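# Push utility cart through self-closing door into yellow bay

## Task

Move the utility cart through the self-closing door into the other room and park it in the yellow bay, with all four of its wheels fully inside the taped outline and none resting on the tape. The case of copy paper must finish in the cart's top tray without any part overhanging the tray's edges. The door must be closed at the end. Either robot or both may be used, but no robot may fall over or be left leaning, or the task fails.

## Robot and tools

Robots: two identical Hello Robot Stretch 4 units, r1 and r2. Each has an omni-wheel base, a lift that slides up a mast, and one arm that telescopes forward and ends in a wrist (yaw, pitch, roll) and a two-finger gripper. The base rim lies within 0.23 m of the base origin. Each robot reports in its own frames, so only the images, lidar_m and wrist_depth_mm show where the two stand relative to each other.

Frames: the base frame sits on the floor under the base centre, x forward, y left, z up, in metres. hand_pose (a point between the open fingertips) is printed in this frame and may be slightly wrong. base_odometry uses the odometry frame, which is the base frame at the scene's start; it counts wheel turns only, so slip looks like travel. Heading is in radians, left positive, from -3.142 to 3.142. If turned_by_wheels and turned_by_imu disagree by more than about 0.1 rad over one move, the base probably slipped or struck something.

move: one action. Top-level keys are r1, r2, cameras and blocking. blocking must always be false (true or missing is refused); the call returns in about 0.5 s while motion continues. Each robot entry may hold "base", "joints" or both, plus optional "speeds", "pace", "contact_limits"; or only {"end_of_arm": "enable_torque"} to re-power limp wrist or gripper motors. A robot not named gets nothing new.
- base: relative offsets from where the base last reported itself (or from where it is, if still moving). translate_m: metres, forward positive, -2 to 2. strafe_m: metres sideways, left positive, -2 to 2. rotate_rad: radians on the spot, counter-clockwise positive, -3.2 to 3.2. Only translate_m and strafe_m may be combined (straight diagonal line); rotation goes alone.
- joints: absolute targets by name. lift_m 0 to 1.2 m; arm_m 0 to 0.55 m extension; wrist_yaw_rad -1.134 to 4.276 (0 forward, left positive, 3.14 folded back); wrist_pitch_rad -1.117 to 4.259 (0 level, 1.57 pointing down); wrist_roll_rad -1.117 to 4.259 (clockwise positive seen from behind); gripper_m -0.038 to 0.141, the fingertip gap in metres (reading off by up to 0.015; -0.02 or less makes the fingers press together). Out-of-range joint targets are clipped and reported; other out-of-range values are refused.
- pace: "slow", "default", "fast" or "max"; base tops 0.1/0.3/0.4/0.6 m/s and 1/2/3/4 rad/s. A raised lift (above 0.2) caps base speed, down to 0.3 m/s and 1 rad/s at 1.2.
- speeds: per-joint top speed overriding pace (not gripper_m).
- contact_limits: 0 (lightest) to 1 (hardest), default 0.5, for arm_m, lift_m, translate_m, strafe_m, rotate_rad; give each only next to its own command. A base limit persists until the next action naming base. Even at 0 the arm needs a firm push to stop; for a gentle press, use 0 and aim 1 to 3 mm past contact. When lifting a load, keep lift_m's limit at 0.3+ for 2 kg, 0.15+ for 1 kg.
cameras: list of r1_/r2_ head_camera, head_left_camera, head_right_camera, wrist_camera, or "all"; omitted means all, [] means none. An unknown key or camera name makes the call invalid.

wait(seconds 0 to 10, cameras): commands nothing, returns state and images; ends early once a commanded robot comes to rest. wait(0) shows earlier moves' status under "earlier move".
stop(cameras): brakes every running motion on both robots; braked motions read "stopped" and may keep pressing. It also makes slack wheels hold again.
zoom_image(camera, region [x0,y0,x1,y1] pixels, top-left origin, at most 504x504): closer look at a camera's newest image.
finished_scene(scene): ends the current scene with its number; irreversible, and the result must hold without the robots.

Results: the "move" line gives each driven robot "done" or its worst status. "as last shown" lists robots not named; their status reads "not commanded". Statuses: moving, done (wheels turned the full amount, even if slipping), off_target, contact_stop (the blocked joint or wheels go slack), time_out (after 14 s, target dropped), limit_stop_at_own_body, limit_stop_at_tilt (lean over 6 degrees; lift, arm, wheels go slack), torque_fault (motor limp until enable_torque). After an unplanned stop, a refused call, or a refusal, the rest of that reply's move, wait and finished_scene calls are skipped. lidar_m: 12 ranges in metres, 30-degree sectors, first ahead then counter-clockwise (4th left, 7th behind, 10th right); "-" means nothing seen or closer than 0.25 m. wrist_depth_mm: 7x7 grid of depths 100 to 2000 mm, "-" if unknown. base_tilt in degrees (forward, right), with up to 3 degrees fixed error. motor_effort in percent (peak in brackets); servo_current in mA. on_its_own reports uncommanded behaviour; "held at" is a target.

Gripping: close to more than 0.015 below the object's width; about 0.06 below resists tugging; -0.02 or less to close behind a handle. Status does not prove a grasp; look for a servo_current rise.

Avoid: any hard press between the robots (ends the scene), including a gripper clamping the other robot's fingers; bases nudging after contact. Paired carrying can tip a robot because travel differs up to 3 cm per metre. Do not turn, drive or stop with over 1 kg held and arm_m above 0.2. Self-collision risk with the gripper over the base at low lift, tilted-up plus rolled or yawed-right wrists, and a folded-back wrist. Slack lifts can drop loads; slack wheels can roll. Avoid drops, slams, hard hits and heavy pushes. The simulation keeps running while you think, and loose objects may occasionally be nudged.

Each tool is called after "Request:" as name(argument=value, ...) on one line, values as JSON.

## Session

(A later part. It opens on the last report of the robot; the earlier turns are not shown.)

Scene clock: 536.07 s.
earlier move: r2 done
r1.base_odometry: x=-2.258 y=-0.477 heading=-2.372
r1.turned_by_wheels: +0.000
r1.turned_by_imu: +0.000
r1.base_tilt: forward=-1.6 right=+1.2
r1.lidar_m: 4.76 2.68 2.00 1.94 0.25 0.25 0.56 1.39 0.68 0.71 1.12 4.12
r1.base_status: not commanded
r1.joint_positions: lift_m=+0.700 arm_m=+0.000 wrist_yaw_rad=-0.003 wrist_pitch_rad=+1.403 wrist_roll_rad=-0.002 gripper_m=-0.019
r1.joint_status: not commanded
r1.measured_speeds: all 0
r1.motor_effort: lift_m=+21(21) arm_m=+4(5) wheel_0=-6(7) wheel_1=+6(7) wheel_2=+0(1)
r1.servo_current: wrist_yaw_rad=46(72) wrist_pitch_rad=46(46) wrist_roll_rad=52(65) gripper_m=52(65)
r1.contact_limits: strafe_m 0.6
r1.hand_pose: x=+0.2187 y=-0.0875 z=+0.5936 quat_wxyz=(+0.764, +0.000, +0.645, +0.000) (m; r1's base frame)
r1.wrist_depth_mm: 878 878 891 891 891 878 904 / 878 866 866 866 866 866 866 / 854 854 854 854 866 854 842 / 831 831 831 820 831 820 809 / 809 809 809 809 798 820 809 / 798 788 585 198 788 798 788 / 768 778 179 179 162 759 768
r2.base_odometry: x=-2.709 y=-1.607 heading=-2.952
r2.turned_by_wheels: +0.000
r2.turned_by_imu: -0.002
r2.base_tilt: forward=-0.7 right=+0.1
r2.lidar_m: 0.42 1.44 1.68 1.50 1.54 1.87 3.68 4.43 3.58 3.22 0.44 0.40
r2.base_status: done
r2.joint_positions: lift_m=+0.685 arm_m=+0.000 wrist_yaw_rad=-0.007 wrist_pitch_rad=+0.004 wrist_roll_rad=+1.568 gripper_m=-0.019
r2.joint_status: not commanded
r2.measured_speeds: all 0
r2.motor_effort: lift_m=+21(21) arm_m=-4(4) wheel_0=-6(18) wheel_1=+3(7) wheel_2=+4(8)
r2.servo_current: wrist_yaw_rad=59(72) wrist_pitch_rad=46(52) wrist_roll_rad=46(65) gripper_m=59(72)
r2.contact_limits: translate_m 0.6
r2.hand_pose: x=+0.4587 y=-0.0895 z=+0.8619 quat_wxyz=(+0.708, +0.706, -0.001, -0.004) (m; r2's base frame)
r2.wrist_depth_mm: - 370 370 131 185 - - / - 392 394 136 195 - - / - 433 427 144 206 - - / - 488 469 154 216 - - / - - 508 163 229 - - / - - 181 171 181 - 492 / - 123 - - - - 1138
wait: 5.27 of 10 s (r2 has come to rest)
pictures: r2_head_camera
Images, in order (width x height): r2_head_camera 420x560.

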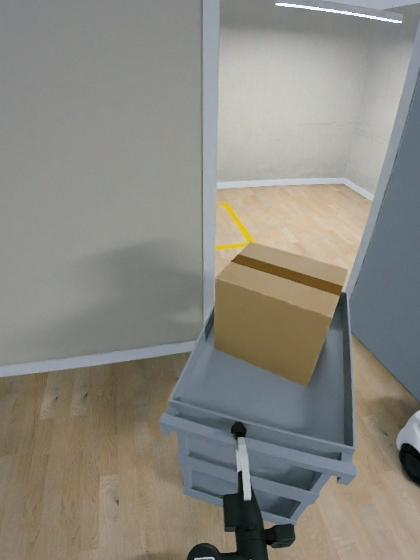

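Request:
move(r2={"base":{"translate_m":-0.03,"strafe_m":-0.2},"pace":"slow","contact_limits":{"translate_m":0.6}}, blocking=false, cameras=[])

Request:
wait(seconds=10, cameras=["r2_head_camera"])

Scene clock: 542.90 s.
move: r2 moving
r1: as last shown
r1.base_tilt: forward=-1.6 right=+1.3
r1.lidar_m: 4.76 2.67 2.02 1.94 0.25 0.25 0.58 1.40 0.68 0.70 1.09 4.11
r1.motor_effort: lift_m=+21(21) arm_m=+4(5) wheel_0=-5(6) wheel_1=+6(6) wheel_2=+0(1)
r1.servo_current: wrist_yaw_rad=52(72) wrist_pitch_rad=39(46) wrist_roll_rad=46(65) gripper_m=59(59)
r1.contact_limits: strafe_m 0.6
r1.wrist_depth_mm: 891 917 878 891 878 891 878 / 854 866 866 866 866 854 866 / 854 854 854 854 854 854 866 / 842 831 831 831 831 820 820 / 809 798 820 809 809 809 798 / 778 788 585 198 798 788 788 / 778 768 180 180 162 778 778
r2.base_odometry: x=-2.709 y=-1.594 heading=-2.951
r2.turned_by_wheels: +0.001
r2.turned_by_imu: +0.001
r2.base_tilt: forward=-0.7 right=+0.1
r2.lidar_m: 0.42 1.44 1.70 1.52 1.53 1.91 3.69 4.42 3.59 3.19 0.47 0.39
r2.base_status: translate_m moving; strafe_m moving
r2.joint_positions: lift_m=+0.685 arm_m=+0.000 wrist_yaw_rad=-0.001 wrist_pitch_rad=+0.004 wrist_roll_rad=+1.568 gripper_m=-0.019
r2.joint_status: not commanded
r2.measured_speeds: translate_m=-0.007 strafe_m=-0.050 rotate_rad=+0.001 lift_m=+0.000 arm_m=+0.000 wrist_yaw_rad=+0.025 wrist_pitch_rad=+0.000 wrist_roll_rad=+0.000
r2.motor_effort: lift_m=+21(21) arm_m=-4(4) wheel_0=+6(11) wheel_1=-6(9) wheel_2=+6(6)
r2.servo_current: wrist_yaw_rad=39(65) wrist_pitch_rad=46(46) wrist_roll_rad=46(46) gripper_m=59(72)
r2.contact_limits: translate_m 0.6
r2.hand_pose: x=+0.4592 y=-0.0877 z=+0.8619 quat_wxyz=(+0.708, +0.706, +0.001, -0.002) (m; r2's base frame)
r2.wrist_depth_mm: - 368 370 127 180 - - / - 387 389 132 190 - - / - 433 424 140 204 - - / - 477 473 149 216 - - / - - 512 160 228 - - / - - 182 171 180 - 480 / - - - - - - 1138
pictures: none
No camera images: "cameras" was empty.

Scene clock: 545.63 s.
earlier move: r2 done
r1.base_odometry: x=-2.258 y=-0.477 heading=-2.372
r1.turned_by_wheels: +0.000
r1.turned_by_imu: +0.000
r1.base_tilt: forward=-1.6 right=+1.2
r1.lidar_m: 4.75 2.66 2.01 1.93 0.25 0.25 0.58 0.72 0.61 0.60 0.95 4.13
r1.base_status: not commanded
r1.joint_positions: lift_m=+0.700 arm_m=+0.000 wrist_yaw_rad=-0.003 wrist_pitch_rad=+1.403 wrist_roll_rad=-0.002 gripper_m=-0.019
r1.joint_status: not commanded
r1.measured_speeds: all 0
r1.motor_effort: lift_m=+21(21) arm_m=+4(5) wheel_0=-7(7) wheel_1=+6(6) wheel_2=+0(1)
r1.servo_current: wrist_yaw_rad=52(72) wrist_pitch_rad=46(52) wrist_roll_rad=59(65) gripper_m=52(59)
r1.contact_limits: strafe_m 0.6
r1.hand_pose: x=+0.2187 y=-0.0875 z=+0.5936 quat_wxyz=(+0.764, +0.000, +0.645, +0.000) (m; r1's base frame)
r1.wrist_depth_mm: 891 891 878 904 891 891 878 / 878 866 866 866 866 866 891 / 854 831 854 842 854 842 854 / 831 820 831 831 831 831 831 / 809 820 820 798 809 809 809 / 778 788 580 199 788 798 798 / 778 768 180 179 162 768 788
r2.base_odometry: x=-2.717 y=-1.405 heading=-2.951
r2.turned_by_wheels: +0.000
r2.turned_by_imu: +0.002
r2.base_tilt: forward=-0.7 right=+0.1
r2.lidar_m: 0.40 1.49 1.86 1.71 1.72 2.13 4.17 4.35 3.37 3.04 0.95 0.44
r2.base_status: done
r2.joint_positions: lift_m=+0.685 arm_m=+0.000 wrist_yaw_rad=+0.009 wrist_pitch_rad=+0.004 wrist_roll_rad=+1.568 gripper_m=-0.019
r2.joint_status: not commanded
r2.measured_speeds: all 0
r2.motor_effort: lift_m=+21(21) arm_m=-4(4) wheel_0=+10(17) wheel_1=-1(9) wheel_2=+4(12)
r2.servo_current: wrist_yaw_rad=59(72) wrist_pitch_rad=46(52) wrist_roll_rad=46(65) gripper_m=59(72)
r2.contact_limits: translate_m 0.6
r2.hand_pose: x=+0.4600 y=-0.0850 z=+0.8619 quat_wxyz=(+0.708, +0.706, +0.004, +0.002) (m; r2's base frame)
r2.wrist_depth_mm: - - - 160 218 1661 - / - - - 163 221 759 - / - 430 427 166 224 - - / - 459 452 228 228 - - / - 477 473 170 232 - - / - 496 189 173 180 - - / - - - - - - 500
wait: 2.73 of 10 s (r2 has come to rest)
pictures: r2_head_camera
Images, in order (width x height): r2_head_camera 420x560.

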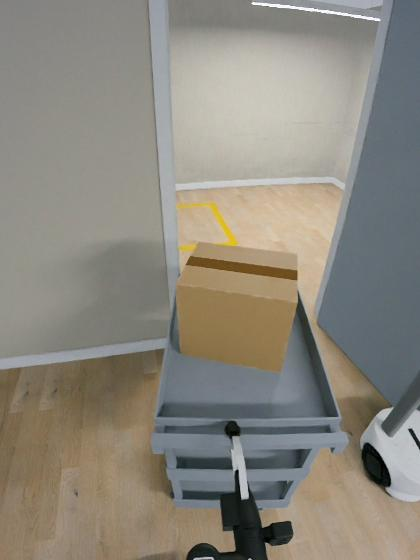

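Request:
move(r2={"base":{"translate_m":0.35,"strafe_m":-0.07},"pace":"slow","contact_limits":{"translate_m":0.6}}, blocking=false, cameras=[])

Request:
wait(seconds=10, cameras=["r2_head_camera"])

Scene clock: 553.53 s.
move: r2 moving
r1: as last shown
r1.base_tilt: forward=-1.6 right=+1.3
r1.lidar_m: 4.76 2.67 1.99 1.93 0.25 0.25 0.57 0.73 0.61 0.58 0.94 4.12
r1.motor_effort: lift_m=+21(21) arm_m=+4(5) wheel_0=-6(6) wheel_1=+6(6) wheel_2=+0(1)
r1.servo_current: wrist_yaw_rad=39(65) wrist_pitch_rad=46(46) wrist_roll_rad=59(65) gripper_m=59(59)
r1.contact_limits: strafe_m 0.6
r1.wrist_depth_mm: 891 878 891 904 904 904 878 / 866 866 878 866 854 878 866 / 854 842 854 842 854 854 854 / 820 831 831 820 820 820 831 / 809 809 809 820 809 820 820 / 798 788 585 199 798 798 788 / 768 768 180 180 161 768 778
r2.base_odometry: x=-2.730 y=-1.405 heading=-2.951
r2.turned_by_wheels: +0.000
r2.turned_by_imu: +0.001
r2.base_tilt: forward=-0.7 right=+0.1
r2.lidar_m: 0.39 1.48 1.84 1.72 1.73 2.10 4.20 4.36 3.32 3.01 0.94 0.43
r2.base_status: translate_m moving; strafe_m moving
r2.joint_positions: lift_m=+0.685 arm_m=+0.000 wrist_yaw_rad=+0.004 wrist_pitch_rad=+0.004 wrist_roll_rad=+1.568 gripper_m=-0.019
r2.joint_status: not commanded
r2.measured_speeds: translate_m=+0.049 strafe_m=-0.010 rotate_rad=-0.003 lift_m=+0.000 arm_m=+0.000 wrist_yaw_rad=-0.025 wrist_pitch_rad=+0.000 wrist_roll_rad=+0.000
r2.motor_effort: lift_m=+21(21) arm_m=+3(4) wheel_0=+10(15) wheel_1=+7(8) wheel_2=-14(15)
r2.servo_current: wrist_yaw_rad=39(65) wrist_pitch_rad=39(46) wrist_roll_rad=52(52) gripper_m=65(65)
r2.contact_limits: translate_m 0.6
r2.hand_pose: x=+0.4596 y=-0.0863 z=+0.8619 quat_wxyz=(+0.708, +0.706, +0.003, +0.000) (m; r2's base frame)
r2.wrist_depth_mm: - - - 162 220 1708 - / - - - 164 222 759 - / - 427 427 166 225 - - / - 459 449 228 228 - - / - 480 473 171 231 - - / - 492 189 172 180 - - / - - - - 236 - 473
pictures: none
No camera images: "cameras" was empty.

Scene clock: 557.87 s.
earlier move: r2 done
r1.base_odometry: x=-2.258 y=-0.477 heading=-2.372
r1.turned_by_wheels: +0.000
r1.turned_by_imu: +0.000
r1.base_tilt: forward=-1.6 right=+1.3
r1.lidar_m: 4.76 2.65 1.99 1.94 0.25 0.25 0.55 0.59 0.56 0.71 0.82 4.14
r1.base_status: not commanded
r1.joint_positions: lift_m=+0.700 arm_m=+0.000 wrist_yaw_rad=-0.003 wrist_pitch_rad=+1.403 wrist_roll_rad=-0.002 gripper_m=-0.019
r1.joint_status: not commanded
r1.measured_speeds: all 0
r1.motor_effort: lift_m=+21(21) arm_m=+4(5) wheel_0=-6(6) wheel_1=+6(6) wheel_2=+1(1)
r1.servo_current: wrist_yaw_rad=65(72) wrist_pitch_rad=46(52) wrist_roll_rad=52(72) gripper_m=59(65)
r1.contact_limits: strafe_m 0.6
r1.hand_pose: x=+0.2187 y=-0.0875 z=+0.5936 quat_wxyz=(+0.764, +0.000, +0.645, +0.000) (m; r1's base frame)
r1.wrist_depth_mm: 878 891 878 891 904 891 891 / 878 866 878 866 878 866 878 / 831 842 831 854 842 854 854 / 831 820 831 842 842 831 820 / 820 820 798 809 820 809 820 / 788 798 580 198 778 778 798 / 778 768 180 180 162 768 798
r2.base_odometry: x=-3.074 y=-1.403 heading=-2.951
r2.turned_by_wheels: +0.000
r2.turned_by_imu: -0.002
r2.base_tilt: forward=-0.7 right=+0.1
r2.lidar_m: 0.39 1.18 1.44 1.84 1.85 2.26 - 4.68 3.23 0.75 0.76 0.41
r2.base_status: done
r2.joint_positions: lift_m=+0.685 arm_m=+0.000 wrist_yaw_rad=-0.005 wrist_pitch_rad=+0.004 wrist_roll_rad=+1.568 gripper_m=-0.019
r2.joint_status: not commanded
r2.measured_speeds: all 0
r2.motor_effort: lift_m=+21(21) arm_m=+4(4) wheel_0=+2(15) wheel_1=+4(8) wheel_2=-8(17)
r2.servo_current: wrist_yaw_rad=39(65) wrist_pitch_rad=33(52) wrist_roll_rad=39(59) gripper_m=59(78)
r2.contact_limits: translate_m 0.6
r2.hand_pose: x=+0.4588 y=-0.0890 z=+0.8619 quat_wxyz=(+0.708, +0.706, -0.001, -0.003) (m; r2's base frame)
r2.wrist_depth_mm: - - - 149 205 676 - / - 407 404 153 210 778 - / - 433 427 158 216 - - / - 466 452 163 224 820 - / - - 484 168 229 - - / - - 187 172 180 - 500 / - 135 - - - - -
wait: 4.33 of 10 s (r2 has come to rest)
pictures: r2_head_camera
Images, in order (width x height): r2_head_camera 420x560.

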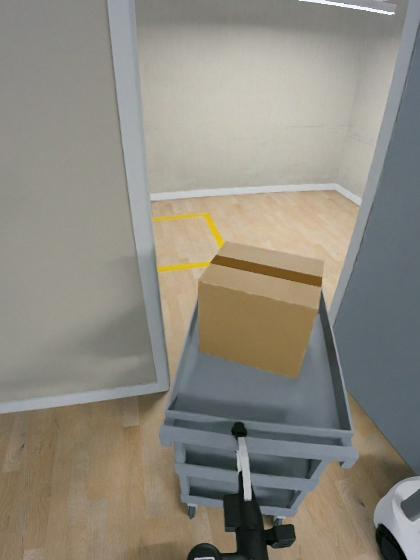

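Request:
move(r2={"base":{"translate_m":0.03,"strafe_m":-0.22},"pace":"slow","contact_limits":{"translate_m":0.6}}, blocking=false, cameras=[])

Request:
wait(seconds=10, cameras=["r2_head_camera"])

Scene clock: 566.77 s.
move: r2 moving
r1: as last shown
r1.lidar_m: 4.76 2.68 1.99 1.94 0.25 0.25 0.58 0.58 0.53 0.73 0.81 4.13
r1.motor_effort: lift_m=+21(21) arm_m=+4(5) wheel_0=-6(7) wheel_1=+6(6) wheel_2=+0(1)
r1.servo_current: wrist_yaw_rad=59(59) wrist_pitch_rad=39(46) wrist_roll_rad=52(52) gripper_m=59(59)
r1.contact_limits: strafe_m 0.6
r1.wrist_depth_mm: 891 904 891 891 878 878 891 / 866 866 866 842 866 866 878 / 854 842 842 842 854 842 866 / 831 831 831 820 831 820 820 / 809 809 809 809 820 820 809 / 788 778 591 198 798 798 778 / 768 778 179 180 162 778 778
r2.base_odometry: x=-3.078 y=-1.390 heading=-2.951
r2.turned_by_wheels: +0.000
r2.turned_by_imu: +0.000
r2.base_tilt: forward=-0.7 right=+0.1
r2.lidar_m: 0.40 1.18 1.43 1.84 1.86 2.27 - 4.70 3.22 0.76 0.75 0.40
r2.base_status: translate_m moving; strafe_m moving
r2.joint_positions: lift_m=+0.685 arm_m=+0.000 wrist_yaw_rad=-0.003 wrist_pitch_rad=+0.004 wrist_roll_rad=+1.568 gripper_m=-0.019
r2.joint_status: not commanded
r2.measured_speeds: translate_m=+0.006 strafe_m=-0.052 rotate_rad=+0.002 lift_m=+0.000 arm_m=+0.000 wrist_yaw_rad=+0.011 wrist_pitch_rad=+0.000 wrist_roll_rad=+0.000
r2.motor_effort: lift_m=+21(21) arm_m=+4(4) wheel_0=+10(10) wheel_1=-7(8) wheel_2=-9(10)
r2.servo_current: wrist_yaw_rad=46(59) wrist_pitch_rad=39(52) wrist_roll_rad=46(52) gripper_m=72(72)
r2.contact_limits: translate_m 0.6
r2.hand_pose: x=+0.4590 y=-0.0883 z=+0.8619 quat_wxyz=(+0.708, +0.706, +0.000, -0.002) (m; r2's base frame)
r2.wrist_depth_mm: - - - 147 202 699 - / - 402 402 151 208 778 - / - 430 427 155 215 - - / - 469 455 162 223 831 - / - - 488 168 229 - - / - - 186 173 179 1756 500 / - - - - - - -
pictures: none
No camera images: "cameras" was empty.

Scene clock: 569.70 s.
earlier move: r2 done
r1.base_odometry: x=-2.258 y=-0.477 heading=-2.372
r1.turned_by_wheels: +0.000
r1.turned_by_imu: +0.000
r1.base_tilt: forward=-1.6 right=+1.3
r1.lidar_m: 4.75 2.69 1.99 1.94 0.25 0.25 0.55 0.42 0.40 0.53 0.58 4.14
r1.base_status: not commanded
r1.joint_positions: lift_m=+0.700 arm_m=+0.000 wrist_yaw_rad=-0.003 wrist_pitch_rad=+1.403 wrist_roll_rad=-0.002 gripper_m=-0.019
r1.joint_status: not commanded
r1.measured_speeds: all 0
r1.motor_effort: lift_m=+21(21) arm_m=+4(5) wheel_0=-5(7) wheel_1=+6(6) wheel_2=+0(1)
r1.servo_current: wrist_yaw_rad=26(65) wrist_pitch_rad=33(52) wrist_roll_rad=65(72) gripper_m=52(59)
r1.contact_limits: strafe_m 0.6
r1.hand_pose: x=+0.2187 y=-0.0875 z=+0.5936 quat_wxyz=(+0.764, +0.000, +0.645, +0.000) (m; r1's base frame)
r1.wrist_depth_mm: 891 891 878 891 891 891 891 / 854 854 878 854 866 866 854 / 842 854 831 831 854 854 854 / 831 831 842 820 820 831 842 / 831 809 820 820 809 809 732 / 788 798 585 198 798 788 683 / 778 778 179 179 162 778 668
r2.base_odometry: x=-3.145 y=-1.193 heading=-2.951
r2.turned_by_wheels: +0.000
r2.turned_by_imu: +0.002
r2.base_tilt: forward=-0.7 right=+0.0
r2.lidar_m: 0.40 1.16 1.45 2.06 2.08 2.51 - 4.68 3.00 0.55 0.53 0.45
r2.base_status: done
r2.joint_positions: lift_m=+0.685 arm_m=+0.000 wrist_yaw_rad=+0.006 wrist_pitch_rad=+0.004 wrist_roll_rad=+1.568 gripper_m=-0.019
r2.joint_status: not commanded
r2.measured_speeds: all 0
r2.motor_effort: lift_m=+21(21) arm_m=+4(4) wheel_0=+7(16) wheel_1=-5(8) wheel_2=-1(10)
r2.servo_current: wrist_yaw_rad=52(65) wrist_pitch_rad=46(52) wrist_roll_rad=39(65) gripper_m=72(72)
r2.contact_limits: translate_m 0.6
r2.hand_pose: x=+0.4598 y=-0.0858 z=+0.8619 quat_wxyz=(+0.708, +0.706, +0.003, +0.001) (m; r2's base frame)
r2.wrist_depth_mm: - - - 175 236 1708 - / - - - 175 236 741 - / - 436 436 175 235 831 - / - 459 449 233 236 842 - / - - 462 174 235 831 - / - - 189 174 181 - - / - - - - - - 496
wait: 2.93 of 10 s (r2 has come to rest)
pictures: r2_head_camera
Images, in order (width x height): r2_head_camera 420x560.

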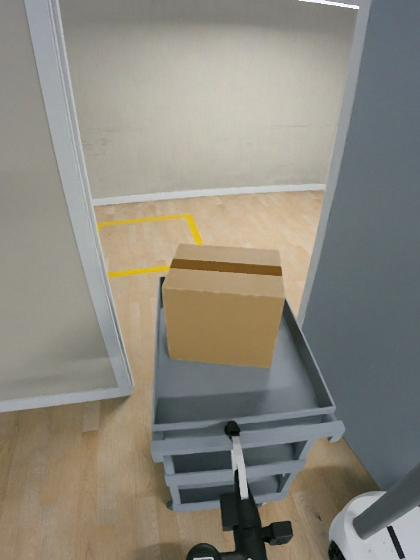

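Request:
move(r2={"base":{"translate_m":0.3,"strafe_m":-0.01},"pace":"slow","contact_limits":{"translate_m":0.6}}, blocking=false, cameras=[])

Request:
wait(seconds=10, cameras=["r2_head_camera","r1_head_left_camera"])

Scene clock: 577.30 s.
move: r2 moving
r1: as last shown
r1.lidar_m: 4.76 2.64 2.00 1.93 0.25 0.25 0.57 0.38 0.37 0.49 0.58 4.11
r1.motor_effort: lift_m=+21(21) arm_m=+4(5) wheel_0=-6(6) wheel_1=+6(6) wheel_2=+1(1)
r1.servo_current: wrist_yaw_rad=46(52) wrist_pitch_rad=46(46) wrist_roll_rad=46(59) gripper_m=46(59)
r1.contact_limits: strafe_m 0.6
r1.wrist_depth_mm: 891 891 878 878 891 878 904 / 878 878 866 878 866 854 866 / 854 854 854 854 831 842 854 / 854 831 831 820 831 831 831 / 820 809 809 820 809 809 732 / 788 788 585 198 788 788 668 / 768 768 180 179 162 768 668
r2.base_odometry: x=-3.157 y=-1.194 heading=-2.951
r2.turned_by_wheels: +0.000
r2.turned_by_imu: +0.001
r2.base_tilt: forward=-0.7 right=+0.1
r2.lidar_m: 0.39 1.16 1.42 2.04 2.10 2.56 - 4.67 2.99 0.54 0.54 0.45
r2.base_status: translate_m moving; strafe_m moving
r2.joint_positions: lift_m=+0.685 arm_m=+0.000 wrist_yaw_rad=+0.001 wrist_pitch_rad=+0.004 wrist_roll_rad=+1.568 gripper_m=-0.019
r2.joint_status: not commanded
r2.measured_speeds: translate_m=+0.048 strafe_m=-0.002 rotate_rad=-0.005 lift_m=+0.000 arm_m=+0.000 wrist_yaw_rad=-0.040 wrist_pitch_rad=+0.000 wrist_roll_rad=+0.000
r2.motor_effort: lift_m=+20(21) arm_m=+4(4) wheel_0=+7(13) wheel_1=+7(7) wheel_2=-13(14)
r2.servo_current: wrist_yaw_rad=46(65) wrist_pitch_rad=46(46) wrist_roll_rad=46(59) gripper_m=59(72)
r2.contact_limits: translate_m 0.6
r2.hand_pose: x=+0.4593 y=-0.0872 z=+0.8619 quat_wxyz=(+0.708, +0.706, +0.002, -0.001) (m; r2's base frame)
r2.wrist_depth_mm: - - - 179 240 - - / - - - 179 239 1708 - / - - 442 177 236 842 - / - 455 452 235 236 831 - / - 466 462 175 235 - - / - - 189 174 179 - - / - - 488 - 231 - 512
pictures: none
No camera images: "cameras" was empty.

Scene clock: 581.10 s.
earlier move: r2 done
r1.base_odometry: x=-2.258 y=-0.477 heading=-2.372
r1.turned_by_wheels: +0.000
r1.turned_by_imu: +0.000
r1.base_tilt: forward=-1.6 right=+1.3
r1.lidar_m: 4.75 2.65 1.97 1.93 0.25 0.25 0.57 0.51 0.48 0.48 2.91 4.14
r1.base_status: not commanded
r1.joint_positions: lift_m=+0.700 arm_m=+0.000 wrist_yaw_rad=-0.003 wrist_pitch_rad=+1.403 wrist_roll_rad=-0.002 gripper_m=-0.019
r1.joint_status: not commanded
r1.measured_speeds: all 0
r1.motor_effort: lift_m=+21(21) arm_m=+4(5) wheel_0=-6(7) wheel_1=+6(6) wheel_2=+0(1)
r1.servo_current: wrist_yaw_rad=52(72) wrist_pitch_rad=52(52) wrist_roll_rad=59(65) gripper_m=52(59)
r1.contact_limits: strafe_m 0.6
r1.hand_pose: x=+0.2187 y=-0.0875 z=+0.5936 quat_wxyz=(+0.764, +0.000, +0.645, +0.000) (m; r1's base frame)
r1.wrist_depth_mm: 891 904 891 891 904 891 878 / 878 866 854 866 854 866 866 / 854 854 842 854 842 842 842 / 820 831 831 831 831 831 831 / 809 820 798 809 809 798 809 / 788 788 585 198 788 798 788 / 778 778 179 180 162 768 778
r2.base_odometry: x=-3.441 y=-1.239 heading=-2.952
r2.turned_by_wheels: -0.001
r2.turned_by_imu: -0.002
r2.base_tilt: forward=-0.6 right=+0.1
r2.lidar_m: 0.41 0.90 1.06 2.12 2.13 2.62 - 4.59 0.55 0.47 0.83 0.41
r2.base_status: done
r2.joint_positions: lift_m=+0.685 arm_m=+0.000 wrist_yaw_rad=-0.006 wrist_pitch_rad=+0.004 wrist_roll_rad=+1.568 gripper_m=-0.019
r2.joint_status: not commanded
r2.measured_speeds: all 0
r2.motor_effort: lift_m=+21(21) arm_m=+3(4) wheel_0=+0(13) wheel_1=+4(8) wheel_2=-10(19)
r2.servo_current: wrist_yaw_rad=65(65) wrist_pitch_rad=46(52) wrist_roll_rad=52(65) gripper_m=65(72)
r2.contact_limits: translate_m 0.6
r2.hand_pose: x=+0.4587 y=-0.0892 z=+0.8619 quat_wxyz=(+0.708, +0.706, -0.001, -0.004) (m; r2's base frame)
r2.wrist_depth_mm: - - - 153 209 750 - / - 430 410 157 215 759 - / - 433 430 162 220 - - / - 462 452 165 225 831 - / - - 480 170 230 - - / - - 187 174 180 1576 517 / - - - - - - 1205
wait: 3.80 of 10 s (r2 has come to rest)
pictures: r1_head_left_camera, r2_head_camera
Images, in order (width x height): r1_head_left_camera 420x672, r2_head_camera 420x560.

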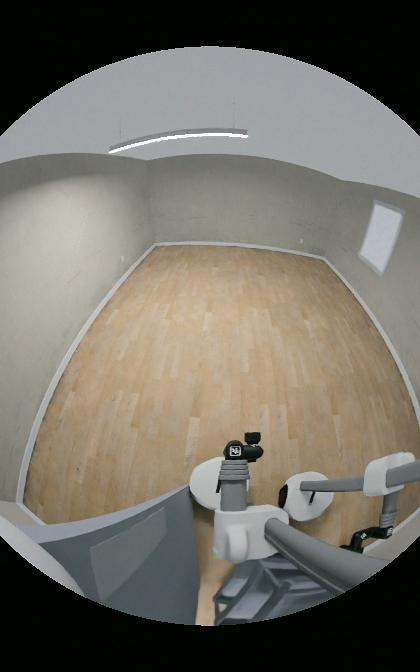

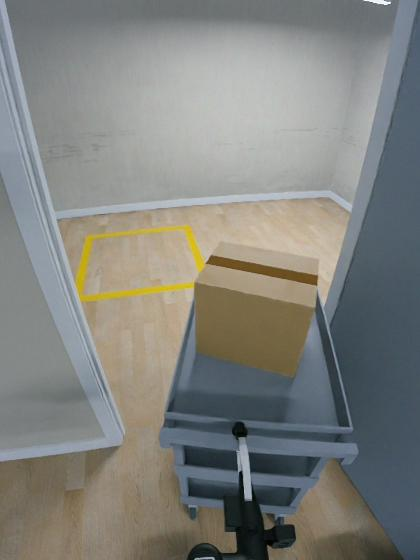

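Request:
move(r2={"base":{"rotate_rad":-0.32},"pace":"slow","contact_limits":{"rotate_rad":0.6}}, blocking=false, cameras=[])

Request:
wait(seconds=10, cameras=["r2_head_camera","r2_head_right_camera"])

Scene clock: 592.17 s.
move: r2 moving
r1: as last shown
r1.lidar_m: 4.76 2.67 2.01 1.94 0.25 0.26 0.56 0.51 0.48 0.47 2.94 4.12
r1.motor_effort: lift_m=+21(21) arm_m=+4(5) wheel_0=-7(7) wheel_1=+6(6) wheel_2=+0(1)
r1.servo_current: wrist_yaw_rad=46(72) wrist_pitch_rad=39(46) wrist_roll_rad=72(72) gripper_m=59(59)
r1.contact_limits: strafe_m 0.6
r1.wrist_depth_mm: 891 904 891 904 878 891 904 / 866 878 854 866 854 854 878 / 842 854 842 854 854 842 842 / 820 831 831 831 831 820 831 / 820 809 809 820 809 809 820 / 788 798 585 198 788 798 788 / 778 768 179 179 162 788 778
r2.base_odometry: x=-3.441 y=-1.240 heading=-3.075
r2.turned_by_wheels: -0.123
r2.turned_by_imu: -0.119
r2.base_tilt: forward=-0.7 right=+0.0
r2.lidar_m: 0.40 0.44 1.02 1.71 2.11 2.44 4.13 4.96 0.66 0.48 0.53 0.42
r2.base_status: rotate_rad moving
r2.joint_positions: lift_m=+0.685 arm_m=+0.000 wrist_yaw_rad=+0.012 wrist_pitch_rad=+0.004 wrist_roll_rad=+1.568 gripper_m=-0.019
r2.joint_status: not commanded
r2.measured_speeds: translate_m=+0.001 strafe_m=+0.000 rotate_rad=-0.486 lift_m=+0.000 arm_m=+0.000 wrist_yaw_rad=+0.035 wrist_pitch_rad=+0.000 wrist_roll_rad=+0.000
r2.motor_effort: lift_m=+21(21) arm_m=+4(4) wheel_0=+15(15) wheel_1=+10(10) wheel_2=+15(15)
r2.servo_current: wrist_yaw_rad=72(72) wrist_pitch_rad=46(52) wrist_roll_rad=52(59) gripper_m=59(72)
r2.contact_limits: rotate_rad 0.6
r2.hand_pose: x=+0.4603 y=-0.0839 z=+0.8619 quat_wxyz=(+0.708, +0.706, +0.006, +0.003) (m; r2's base frame)
r2.wrist_depth_mm: - - - 162 220 - - / - - - 165 223 768 - / - 433 433 168 226 - - / - 459 452 228 229 - - / - - 473 172 233 - - / - - 197 174 181 - - / - - - - - - 484
pictures: none
No camera images: "cameras" was empty.

Scene clock: 593.10 s.
earlier move: r2 done
r1.base_odometry: x=-2.258 y=-0.477 heading=-2.372
r1.turned_by_wheels: +0.000
r1.turned_by_imu: +0.000
r1.base_tilt: forward=-1.6 right=+1.3
r1.lidar_m: 4.76 2.67 2.00 1.93 0.25 0.25 0.47 0.45 0.48 0.49 2.96 4.14
r1.base_status: not commanded
r1.joint_positions: lift_m=+0.700 arm_m=+0.000 wrist_yaw_rad=-0.003 wrist_pitch_rad=+1.403 wrist_roll_rad=-0.002 gripper_m=-0.019
r1.joint_status: not commanded
r1.measured_speeds: all 0
r1.motor_effort: lift_m=+21(21) arm_m=+4(5) wheel_0=-6(7) wheel_1=+6(6) wheel_2=+0(1)
r1.servo_current: wrist_yaw_rad=52(72) wrist_pitch_rad=46(46) wrist_roll_rad=39(72) gripper_m=59(59)
r1.contact_limits: strafe_m 0.6
r1.hand_pose: x=+0.2187 y=-0.0875 z=+0.5936 quat_wxyz=(+0.764, +0.000, +0.645, +0.000) (m; r1's base frame)
r1.wrist_depth_mm: 891 891 891 891 878 891 891 / 866 866 854 866 866 866 866 / 854 842 842 854 842 854 842 / 831 831 809 820 831 831 820 / 798 809 798 809 820 798 820 / 788 778 585 198 778 788 788 / 768 778 179 180 162 768 768
r2.base_odometry: x=-3.441 y=-1.240 heading=+3.013
r2.turned_by_wheels: -0.195
r2.turned_by_imu: -0.189
r2.base_tilt: forward=-0.7 right=+0.1
r2.lidar_m: 0.33 0.37 0.92 1.26 2.12 2.23 3.19 4.93 3.61 0.46 0.47 0.45
r2.base_status: done
r2.joint_positions: lift_m=+0.685 arm_m=+0.000 wrist_yaw_rad=+0.005 wrist_pitch_rad=+0.004 wrist_roll_rad=+1.568 gripper_m=-0.019
r2.joint_status: not commanded
r2.measured_speeds: all 0
r2.motor_effort: lift_m=+21(21) arm_m=+2(4) wheel_0=+5(18) wheel_1=+2(10) wheel_2=+12(15)
r2.servo_current: wrist_yaw_rad=33(91) wrist_pitch_rad=39(52) wrist_roll_rad=52(65) gripper_m=65(72)
r2.contact_limits: rotate_rad 0.6
r2.hand_pose: x=+0.4598 y=-0.0859 z=+0.8619 quat_wxyz=(+0.708, +0.706, +0.003, +0.001) (m; r2's base frame)
r2.wrist_depth_mm: - - - 223 297 315 - / - - - 211 277 - - / - - - 201 265 668 - / - - 462 193 252 842 - / - 459 455 185 242 831 - / - 452 186 175 181 - - / - 449 445 - 224 - -
wait: 0.93 of 10 s (r2 has come to rest)
pictures: r2_head_camera, r2_head_right_camera
Images, in order (width x height): r2_head_camera 420x560, r2_head_right_camera 420x672.

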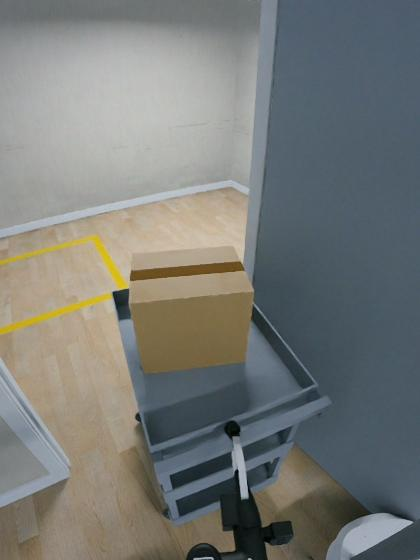

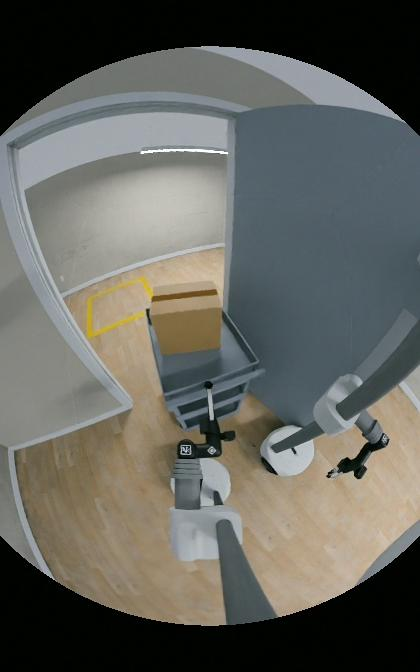

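Request:
move(r2={"base":{"translate_m":0.34,"strafe_m":0.1},"pace":"slow","contact_limits":{"translate_m":0.6}}, blocking=false, cameras=[])

Request:
wait(seconds=10, cameras=["r2_head_camera","r2_head_right_camera"])

Scene clock: 598.90 s.
move: r2 moving
r1: as last shown
r1.lidar_m: 4.73 2.65 1.99 1.93 0.25 0.25 0.47 0.46 0.48 0.50 2.95 4.13
r1.motor_effort: lift_m=+21(21) arm_m=+5(5) wheel_0=-6(6) wheel_1=+6(6) wheel_2=+1(1)
r1.servo_current: wrist_yaw_rad=59(59) wrist_pitch_rad=39(46) wrist_roll_rad=46(52) gripper_m=52(59)
r1.contact_limits: strafe_m 0.6
r1.wrist_depth_mm: 891 878 878 891 891 891 891 / 866 866 866 866 866 866 866 / 842 854 842 854 854 854 854 / 831 831 831 831 820 820 831 / 809 820 820 798 820 798 820 / 798 798 585 198 798 809 778 / 778 768 179 180 163 768 778
r2.base_odometry: x=-3.453 y=-1.242 heading=+3.013
r2.turned_by_wheels: +0.000
r2.turned_by_imu: +0.001
r2.base_tilt: forward=-0.7 right=+0.1
r2.lidar_m: 0.35 0.45 0.89 1.29 2.12 2.24 3.17 4.95 3.64 0.47 0.48 0.46
r2.base_status: translate_m moving; strafe_m moving
r2.joint_positions: lift_m=+0.685 arm_m=+0.000 wrist_yaw_rad=+0.001 wrist_pitch_rad=+0.004 wrist_roll_rad=+1.568 gripper_m=-0.019
r2.joint_status: not commanded
r2.measured_speeds: translate_m=+0.049 strafe_m=+0.014 rotate_rad=-0.004 lift_m=+0.000 arm_m=+0.000 wrist_yaw_rad=-0.040 wrist_pitch_rad=+0.000 wrist_roll_rad=+0.000
r2.motor_effort: lift_m=+21(21) arm_m=-3(4) wheel_0=+8(10) wheel_1=+9(10) wheel_2=-13(13)
r2.servo_current: wrist_yaw_rad=59(59) wrist_pitch_rad=46(46) wrist_roll_rad=59(59) gripper_m=65(72)
r2.contact_limits: translate_m 0.6
r2.hand_pose: x=+0.4593 y=-0.0873 z=+0.8619 quat_wxyz=(+0.708, +0.706, +0.002, -0.001) (m; r2's base frame)
r2.wrist_depth_mm: - - - 228 303 325 - / - - - 215 285 - - / - - - 203 266 - - / - - 466 195 254 842 - / - 455 455 184 241 842 - / - 452 188 174 181 - - / - - 436 - 222 - -
pictures: none
No camera images: "cameras" was empty.

Scene clock: 603.20 s.
earlier move: r2 done
r1.base_odometry: x=-2.258 y=-0.477 heading=-2.372
r1.turned_by_wheels: +0.000
r1.turned_by_imu: +0.000
r1.base_tilt: forward=-1.6 right=+1.3
r1.lidar_m: 4.75 2.67 2.01 1.93 0.25 0.25 0.60 0.62 0.58 2.78 2.92 4.12
r1.base_status: not commanded
r1.joint_positions: lift_m=+0.700 arm_m=+0.000 wrist_yaw_rad=-0.003 wrist_pitch_rad=+1.403 wrist_roll_rad=-0.002 gripper_m=-0.019
r1.joint_status: not commanded
r1.measured_speeds: all 0
r1.motor_effort: lift_m=+21(21) arm_m=+4(5) wheel_0=-5(7) wheel_1=+6(6) wheel_2=+0(1)
r1.servo_current: wrist_yaw_rad=52(72) wrist_pitch_rad=46(59) wrist_roll_rad=59(72) gripper_m=52(59)
r1.contact_limits: strafe_m 0.6
r1.hand_pose: x=+0.2187 y=-0.0875 z=+0.5936 quat_wxyz=(+0.764, +0.000, +0.645, +0.000) (m; r1's base frame)
r1.wrist_depth_mm: 891 891 891 891 891 891 904 / 866 866 854 866 866 854 878 / 842 842 854 842 842 854 854 / 831 831 831 831 831 831 820 / 809 809 809 809 809 809 809 / 798 788 591 198 798 798 788 / 778 768 179 180 162 778 768
r2.base_odometry: x=-3.791 y=-1.295 heading=+3.014
r2.turned_by_wheels: +0.000
r2.turned_by_imu: -0.001
r2.base_tilt: forward=-0.7 right=+0.1
r2.lidar_m: 0.38 3.46 0.63 0.81 2.19 2.30 3.27 5.27 0.58 0.57 0.70 0.45
r2.base_status: done
r2.joint_positions: lift_m=+0.685 arm_m=+0.000 wrist_yaw_rad=-0.003 wrist_pitch_rad=+0.004 wrist_roll_rad=+1.568 gripper_m=-0.019
r2.joint_status: not commanded
r2.measured_speeds: all 0
r2.motor_effort: lift_m=+21(21) arm_m=+4(4) wheel_0=+8(11) wheel_1=+7(10) wheel_2=-8(20)
r2.servo_current: wrist_yaw_rad=52(78) wrist_pitch_rad=33(52) wrist_roll_rad=39(59) gripper_m=65(72)
r2.contact_limits: translate_m 0.6
r2.hand_pose: x=+0.4590 y=-0.0883 z=+0.8619 quat_wxyz=(+0.708, +0.706, +0.000, -0.002) (m; r2's base frame)
r2.wrist_depth_mm: - - - 181 243 - - / - - - 180 241 647 - / - - 442 178 238 831 - / - 452 445 235 236 831 - / - 462 459 175 235 - - / - - 187 173 179 - - / - - 480 - 230 - -
wait: 4.30 of 10 s (r2 has come to rest)
pictures: r2_head_camera, r2_head_right_camera
Images, in order (width x height): r2_head_camera 420x560, r2_head_right_camera 420x672.

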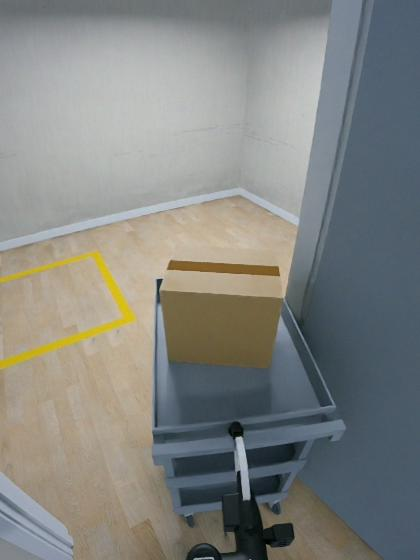

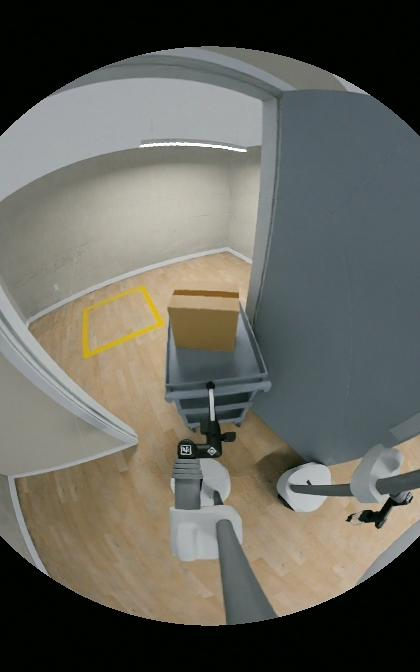

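Request:
move(r1={"base":{"translate_m":-0.16,"strafe_m":0.16},"pace":"slow","contact_limits":{"translate_m":0.7}}, r2={"base":{"translate_m":-0.3,"strafe_m":0.08},"pace":"slow","contact_limits":{"translate_m":0.6}}, blocking=false, cameras=[])

Request:
wait(seconds=5, cameras=[])

Request:
wait(seconds=5, cameras=["r2_head_camera","r2_head_right_camera","r1_head_left_camera"])

Scene clock: 623.87 s.
move: r1 moving; r2 moving
r1.base_odometry: x=-2.245 y=-0.477 heading=-2.372
r1.turned_by_wheels: +0.000
r1.turned_by_imu: +0.000
r1.base_tilt: forward=-1.6 right=+1.3
r1.lidar_m: 4.77 2.66 2.01 1.94 0.25 0.25 0.52 0.59 0.58 2.80 2.92 4.11
r1.base_status: translate_m moving; strafe_m moving
r1.joint_positions: lift_m=+0.700 arm_m=+0.000 wrist_yaw_rad=-0.003 wrist_pitch_rad=+1.403 wrist_roll_rad=-0.002 gripper_m=-0.019
r1.joint_status: not commanded
r1.measured_speeds: translate_m=-0.035 strafe_m=+0.035 rotate_rad=+0.000 lift_m=+0.000 arm_m=+0.000 wrist_yaw_rad=+0.000 wrist_pitch_rad=+0.000 wrist_roll_rad=+0.000
r1.motor_effort: lift_m=+21(21) arm_m=+4(5) wheel_0=-10(13) wheel_1=+5(8) wheel_2=+6(6)
r1.servo_current: wrist_yaw_rad=59(72) wrist_pitch_rad=46(46) wrist_roll_rad=65(65) gripper_m=59(59)
r1.contact_limits: translate_m 0.7
r1.hand_pose: x=+0.2187 y=-0.0875 z=+0.5936 quat_wxyz=(+0.764, +0.000, +0.645, +0.000) (m; r1's base frame)
r1.wrist_depth_mm: 891 891 891 878 878 878 891 / 878 854 866 866 854 866 866 / 842 842 842 842 854 842 854 / 831 820 831 831 831 820 820 / 820 798 820 809 809 809 809 / 788 788 591 198 788 798 788 / 788 768 180 180 162 768 778
r2.base_odometry: x=-3.780 y=-1.300 heading=+3.013
r2.turned_by_wheels: +0.000
r2.turned_by_imu: +0.000
r2.base_tilt: forward=-0.7 right=+0.1
r2.lidar_m: 0.39 3.48 0.62 0.82 2.19 2.31 3.28 5.25 0.60 0.57 0.71 0.43
r2.base_status: translate_m moving; strafe_m moving
r2.joint_positions: lift_m=+0.685 arm_m=+0.000 wrist_yaw_rad=-0.001 wrist_pitch_rad=+0.004 wrist_roll_rad=+1.568 gripper_m=-0.019
r2.joint_status: not commanded
r2.measured_speeds: translate_m=-0.050 strafe_m=+0.013 rotate_rad=-0.002 lift_m=+0.000 arm_m=+0.000 wrist_yaw_rad=+0.000 wrist_pitch_rad=+0.000 wrist_roll_rad=+0.000
r2.motor_effort: lift_m=+21(21) arm_m=-4(4) wheel_0=-8(11) wheel_1=-5(7) wheel_2=+13(14)
r2.servo_current: wrist_yaw_rad=52(59) wrist_pitch_rad=33(46) wrist_roll_rad=46(65) gripper_m=65(65)
r2.contact_limits: translate_m 0.6
r2.hand_pose: x=+0.4592 y=-0.0878 z=+0.8619 quat_wxyz=(+0.708, +0.706, +0.001, -0.002) (m; r2's base frame)
r2.wrist_depth_mm: - - - 182 244 - - / - - - 180 242 - - / - - 442 179 239 842 - / - 455 449 178 238 842 - / - - 462 177 236 - - / - - 186 175 181 - - / - - 484 - 233 - -
pictures: none
No camera images: "cameras" was empty.

Scene clock: 625.17 s.
earlier move: r1 contact_stop; r2 moving
r1.base_odometry: x=-2.201 y=-0.471 heading=-2.390
r1.turned_by_wheels: -0.018
r1.turned_by_imu: -0.052
r1.base_tilt: forward=-1.6 right=+1.3
r1.lidar_m: 4.79 2.79 2.00 1.92 0.25 0.25 0.50 0.59 0.59 0.65 2.92 3.92
r1.base_status: translate_m contact_stop (by the wheels' count: -0.045 of -0.160); strafe_m contact_stop (by the wheels' count: +0.036 of +0.160)
r1.joint_positions: lift_m=+0.700 arm_m=+0.000 wrist_yaw_rad=-0.003 wrist_pitch_rad=+1.403 wrist_roll_rad=-0.002 gripper_m=-0.019
r1.joint_status: not commanded
r1.measured_speeds: all 0
r1.on_its_own: the wheels are slack since a contact_stop
r1.motor_effort: lift_m=+21(21) arm_m=+4(5) wheel_0=+0(33) wheel_1=+0(26) wheel_2=+0(16)
r1.servo_current: wrist_yaw_rad=46(72) wrist_pitch_rad=39(52) wrist_roll_rad=52(65) gripper_m=52(59)
r1.contact_limits: translate_m 0.7
r1.hand_pose: x=+0.2188 y=-0.0875 z=+0.5937 quat_wxyz=(+0.764, +0.000, +0.645, +0.000) (m; r1's base frame)
r1.wrist_depth_mm: 904 904 891 891 891 891 866 / 878 866 878 878 878 878 878 / 842 854 854 854 854 842 854 / 820 820 831 820 831 831 820 / 820 809 788 820 809 809 820 / 798 788 585 198 788 788 788 / 778 778 180 180 162 778 788
r2.base_odometry: x=-3.669 y=-1.345 heading=+3.014
r2.turned_by_wheels: +0.000
r2.turned_by_imu: +0.001
r2.base_tilt: forward=-0.7 right=+0.1
r2.lidar_m: 0.39 0.41 0.64 0.94 2.10 2.22 3.15 5.18 0.81 0.59 0.78 0.44
r2.base_status: translate_m moving; strafe_m moving
r2.joint_positions: lift_m=+0.685 arm_m=+0.000 wrist_yaw_rad=+0.004 wrist_pitch_rad=+0.004 wrist_roll_rad=+1.568 gripper_m=-0.019
r2.joint_status: not commanded
r2.measured_speeds: translate_m=-0.096 strafe_m=+0.026 rotate_rad=+0.003 lift_m=+0.000 arm_m=+0.000 wrist_yaw_rad=+0.000 wrist_pitch_rad=+0.000 wrist_roll_rad=+0.000
r2.motor_effort: lift_m=+21(21) arm_m=-4(4) wheel_0=-5(13) wheel_1=-8(8) wheel_2=+13(15)
r2.servo_current: wrist_yaw_rad=52(59) wrist_pitch_rad=39(46) wrist_roll_rad=46(65) gripper_m=59(72)
r2.contact_limits: translate_m 0.6
r2.hand_pose: x=+0.4596 y=-0.0864 z=+0.8619 quat_wxyz=(+0.708, +0.706, +0.003, +0.000) (m; r2's base frame)
r2.wrist_depth_mm: - - - 172 232 - - / - - - 173 233 699 - / - 433 433 174 233 854 - / - 459 449 233 234 842 - / - - 469 174 235 842 - / - - 186 175 181 - - / - - 500 - - - 496
wait: 1.30 of 5 s (r1 has come to rest)
pictures: none
No camera images: "cameras" was empty.

not run: a stop that you did not command came earlier in this reply.

Request:
move(r1={"base":{"translate_m":0.002},"pace":"slow"}, blocking=false, cameras=[])

Request:
wait(seconds=3, cameras=["r2_head_camera","r2_head_right_camera","r1_head_left_camera"])

Scene clock: 629.30 s.
earlier move: r2 done
move: r1 moving
r1.base_odometry: x=-2.203 y=-0.472 heading=-2.389
r1.turned_by_wheels: +0.001
r1.turned_by_imu: +0.000
r1.base_tilt: forward=-1.6 right=+1.3
r1.lidar_m: 4.80 2.78 2.01 1.90 0.25 0.25 0.49 0.56 0.67 0.65 2.90 3.92
r1.base_status: translate_m moving
r1.joint_positions: lift_m=+0.700 arm_m=+0.000 wrist_yaw_rad=-0.003 wrist_pitch_rad=+1.403 wrist_roll_rad=-0.002 gripper_m=-0.019
r1.joint_status: not commanded
r1.measured_speeds: all 0
r1.motor_effort: lift_m=+21(21) arm_m=+4(4) wheel_0=-1(4) wheel_1=+7(7) wheel_2=+1(4)
r1.servo_current: wrist_yaw_rad=33(52) wrist_pitch_rad=39(52) wrist_roll_rad=52(59) gripper_m=52(59)
r1.hand_pose: x=+0.2188 y=-0.0875 z=+0.5937 quat_wxyz=(+0.764, +0.000, +0.645, +0.000) (m; r1's base frame)
r1.wrist_depth_mm: 891 891 891 878 891 891 904 / 878 866 866 878 878 866 854 / 831 854 842 842 842 842 854 / 831 831 831 831 820 831 842 / 820 809 809 820 820 809 809 / 788 798 585 199 798 809 788 / 768 768 180 180 162 778 788
r2.base_odometry: x=-3.504 y=-1.413 heading=+3.014
r2.turned_by_wheels: +0.000
r2.turned_by_imu: +0.001
r2.base_tilt: forward=-0.7 right=+0.1
r2.lidar_m: 0.40 0.42 0.79 1.12 1.96 2.11 2.99 5.04 3.84 0.64 0.65 0.41
r2.base_status: done
r2.joint_positions: lift_m=+0.685 arm_m=+0.000 wrist_yaw_rad=+0.006 wrist_pitch_rad=+0.004 wrist_roll_rad=+1.568 gripper_m=-0.019
r2.joint_status: not commanded
r2.measured_speeds: all 0
r2.motor_effort: lift_m=+21(21) arm_m=-4(4) wheel_0=-3(3) wheel_1=-3(4) wheel_2=+10(10)
r2.servo_current: wrist_yaw_rad=59(59) wrist_pitch_rad=39(46) wrist_roll_rad=33(52) gripper_m=65(65)
r2.contact_limits: translate_m 0.6
r2.hand_pose: x=+0.4598 y=-0.0857 z=+0.8619 quat_wxyz=(+0.708, +0.706, +0.003, +0.001) (m; r2's base frame)
r2.wrist_depth_mm: - - - 162 220 - - / - - 480 164 224 759 - / - 430 427 168 227 - - / - 455 449 229 229 820 - / - - 473 172 234 - - / - - 187 175 180 - - / - - - - - - 488
pictures: none
No camera images: "cameras" was empty.

Scene clock: 629.37 s.
earlier move: r1 done
r1.base_odometry: x=-2.203 y=-0.472 heading=-2.389
r1.turned_by_wheels: +0.000
r1.turned_by_imu: +0.000
r1.base_tilt: forward=-1.6 right=+1.3
r1.lidar_m: 4.80 2.77 2.00 1.91 0.25 0.25 0.46 0.55 0.65 0.64 2.90 3.92
r1.base_status: done
r1.joint_positions: lift_m=+0.700 arm_m=+0.000 wrist_yaw_rad=-0.003 wrist_pitch_rad=+1.403 wrist_roll_rad=-0.002 gripper_m=-0.019
r1.joint_status: not commanded
r1.measured_speeds: all 0
r1.motor_effort: lift_m=+21(21) arm_m=+4(4) wheel_0=+0(4) wheel_1=+7(7) wheel_2=+0(4)
r1.servo_current: wrist_yaw_rad=59(59) wrist_pitch_rad=52(52) wrist_roll_rad=39(59) gripper_m=59(59)
r1.hand_pose: x=+0.2188 y=-0.0875 z=+0.5937 quat_wxyz=(+0.764, +0.000, +0.645, +0.000) (m; r1's base frame)
r1.wrist_depth_mm: 891 878 904 878 891 891 878 / 854 866 866 866 878 866 866 / 842 842 842 842 854 842 842 / 831 831 831 831 831 820 842 / 809 809 809 820 809 809 809 / 798 788 585 198 798 798 798 / 768 768 180 179 162 778 768
r2.base_odometry: x=-3.504 y=-1.413 heading=+3.014
r2.turned_by_wheels: +0.000
r2.turned_by_imu: +0.000
r2.base_tilt: forward=-0.7 right=+0.1
r2.lidar_m: 0.41 0.46 0.79 1.12 1.98 2.09 2.96 5.05 3.79 0.64 0.67 0.42
r2.base_status: done
r2.joint_positions: lift_m=+0.685 arm_m=+0.000 wrist_yaw_rad=+0.006 wrist_pitch_rad=+0.004 wrist_roll_rad=+1.568 gripper_m=-0.019
r2.joint_status: not commanded
r2.measured_speeds: all 0
r2.motor_effort: lift_m=+21(21) arm_m=-4(4) wheel_0=-3(3) wheel_1=-3(4) wheel_2=+10(10)
r2.servo_current: wrist_yaw_rad=59(59) wrist_pitch_rad=39(46) wrist_roll_rad=39(52) gripper_m=65(65)
r2.contact_limits: translate_m 0.6
r2.hand_pose: x=+0.4598 y=-0.0857 z=+0.8619 quat_wxyz=(+0.708, +0.706, +0.003, +0.001) (m; r2's base frame)
r2.wrist_depth_mm: - - - 162 220 - - / - - 484 165 223 759 - / - 430 430 167 225 - - / - 459 449 229 230 842 - / - - 469 172 234 - - / - - 187 176 180 - - / - - - - - - 488
wait: 0.07 of 3 s (r1 has come to rest)
pictures: r1_head_left_camera, r2_head_camera, r2_head_right_camera
Images, in order (width x height): r1_head_left_camera 420x672, r2_head_camera 420x560, r2_head_right_camera 420x672.

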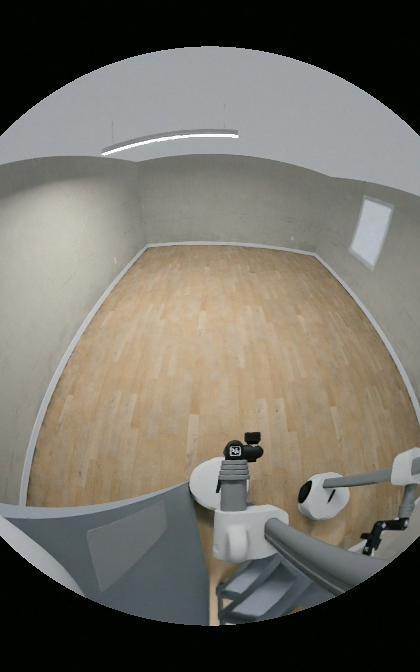

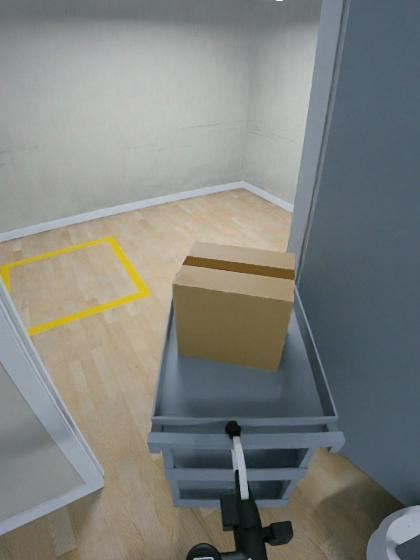

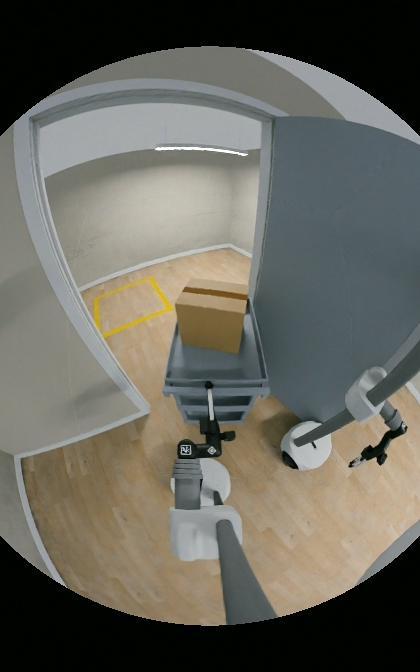

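Request:
move(r2={"base":{"translate_m":0.0,"strafe_m":-0.2},"pace":"slow","contact_limits":{"translate_m":0.6}}, blocking=false, cameras=[])

Request:
wait(seconds=6, cameras=["r2_head_camera","r2_head_right_camera"])

Scene clock: 639.60 s.
move: r2 moving
r1: as last shown
r1.lidar_m: 4.77 2.78 2.01 1.91 0.25 0.25 0.47 0.55 0.64 0.64 2.89 3.88
r1.motor_effort: lift_m=+21(21) arm_m=+4(4) wheel_0=+1(1) wheel_1=+7(7) wheel_2=+0(0)
r1.servo_current: wrist_yaw_rad=33(59) wrist_pitch_rad=46(46) wrist_roll_rad=52(52) gripper_m=52(59)
r1.wrist_depth_mm: 891 878 904 891 891 878 878 / 866 866 854 866 854 878 866 / 854 842 842 842 854 854 842 / 820 831 831 842 831 831 842 / 809 820 809 809 820 809 798 / 788 788 580 199 778 798 798 / 778 768 180 179 162 768 768
r2.base_odometry: x=-3.502 y=-1.399 heading=+3.015
r2.turned_by_wheels: +0.001
r2.turned_by_imu: +0.001
r2.base_tilt: forward=-0.7 right=+0.0
r2.lidar_m: 0.40 0.46 0.79 1.11 1.99 2.10 2.98 5.04 3.82 0.63 0.64 0.43
r2.base_status: translate_m moving; strafe_m moving
r2.joint_positions: lift_m=+0.685 arm_m=+0.000 wrist_yaw_rad=+0.007 wrist_pitch_rad=+0.004 wrist_roll_rad=+1.568 gripper_m=-0.019
r2.joint_status: not commanded
r2.measured_speeds: translate_m=+0.000 strafe_m=-0.058 rotate_rad=+0.001 lift_m=+0.000 arm_m=+0.000 wrist_yaw_rad=+0.015 wrist_pitch_rad=+0.000 wrist_roll_rad=+0.000
r2.motor_effort: lift_m=+21(21) arm_m=-4(4) wheel_0=+13(16) wheel_1=-6(8) wheel_2=-1(9)
r2.servo_current: wrist_yaw_rad=52(65) wrist_pitch_rad=39(46) wrist_roll_rad=59(59) gripper_m=65(72)
r2.contact_limits: translate_m 0.6
r2.hand_pose: x=+0.4600 y=-0.0853 z=+0.8619 quat_wxyz=(+0.708, +0.706, +0.004, +0.001) (m; r2's base frame)
r2.wrist_depth_mm: - - - 161 218 - - / - - 504 164 221 750 - / - 430 424 167 226 - - / - 455 449 227 229 831 - / - - 473 172 233 - - / - - 488 175 180 - - / - - - - - - 488
pictures: none
No camera images: "cameras" was empty.

Scene clock: 642.23 s.
earlier move: r2 done
r1.base_odometry: x=-2.203 y=-0.472 heading=-2.389
r1.turned_by_wheels: +0.000
r1.turned_by_imu: +0.000
r1.base_tilt: forward=-1.6 right=+1.3
r1.lidar_m: 4.79 2.73 2.01 1.92 0.25 0.25 0.48 0.42 0.47 0.45 2.89 3.89
r1.base_status: not commanded
r1.joint_positions: lift_m=+0.700 arm_m=+0.000 wrist_yaw_rad=-0.003 wrist_pitch_rad=+1.403 wrist_roll_rad=-0.002 gripper_m=-0.019
r1.joint_status: not commanded
r1.measured_speeds: all 0
r1.motor_effort: lift_m=+21(21) arm_m=+4(4) wheel_0=+0(1) wheel_1=+7(7) wheel_2=+0(0)
r1.servo_current: wrist_yaw_rad=59(72) wrist_pitch_rad=39(52) wrist_roll_rad=52(72) gripper_m=52(59)
r1.hand_pose: x=+0.2188 y=-0.0875 z=+0.5937 quat_wxyz=(+0.764, +0.000, +0.645, +0.000) (m; r1's base frame)
r1.wrist_depth_mm: 878 878 878 891 904 891 891 / 854 878 866 866 878 866 878 / 866 854 842 854 842 842 831 / 820 831 831 831 820 820 831 / 809 809 809 820 820 809 798 / 798 798 591 198 788 798 788 / 768 768 180 180 162 768 715
r2.base_odometry: x=-3.478 y=-1.214 heading=+3.014
r2.turned_by_wheels: +0.000
r2.turned_by_imu: +0.001
r2.base_tilt: forward=-0.7 right=+0.1
r2.lidar_m: 0.36 0.35 0.87 1.26 2.14 2.26 3.26 4.96 3.55 0.46 0.45 0.46
r2.base_status: done
r2.joint_positions: lift_m=+0.685 arm_m=+0.000 wrist_yaw_rad=+0.007 wrist_pitch_rad=+0.004 wrist_roll_rad=+1.568 gripper_m=-0.019
r2.joint_status: not commanded
r2.measured_speeds: all 0
r2.motor_effort: lift_m=+21(21) arm_m=-4(4) wheel_0=+7(16) wheel_1=-3(8) wheel_2=+0(9)
r2.servo_current: wrist_yaw_rad=52(72) wrist_pitch_rad=46(46) wrist_roll_rad=46(59) gripper_m=59(72)
r2.contact_limits: translate_m 0.6
r2.hand_pose: x=+0.4599 y=-0.0855 z=+0.8619 quat_wxyz=(+0.708, +0.706, +0.004, +0.001) (m; r2's base frame)
r2.wrist_depth_mm: - - - 210 277 - - / - - - 200 265 - - / - - - 193 256 - - / - 455 455 187 246 854 - / - 455 455 180 239 842 - / - 459 188 175 180 - - / - - 459 - 225 - -
wait: 2.63 of 6 s (r2 has come to rest)
pictures: r2_head_camera, r2_head_right_camera
Images, in order (width x height): r2_head_camera 420x560, r2_head_right_camera 420x672.

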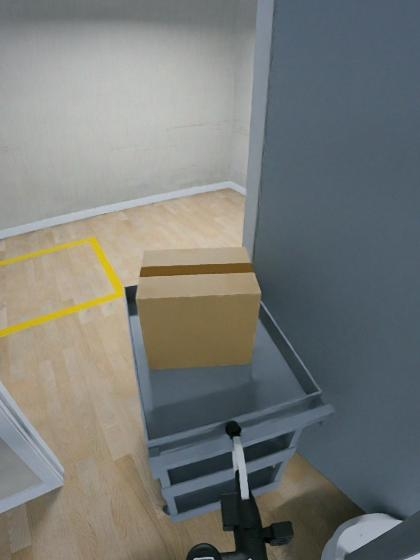

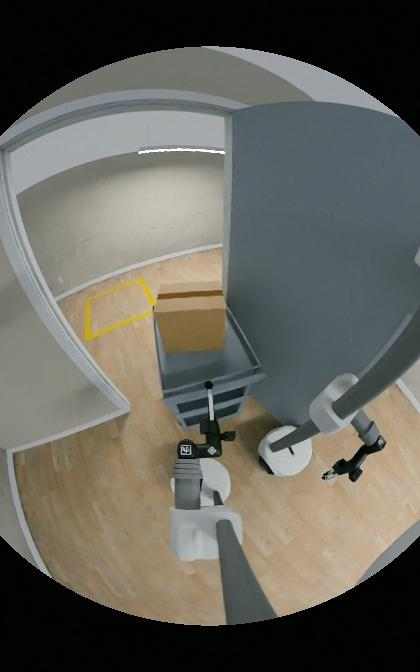

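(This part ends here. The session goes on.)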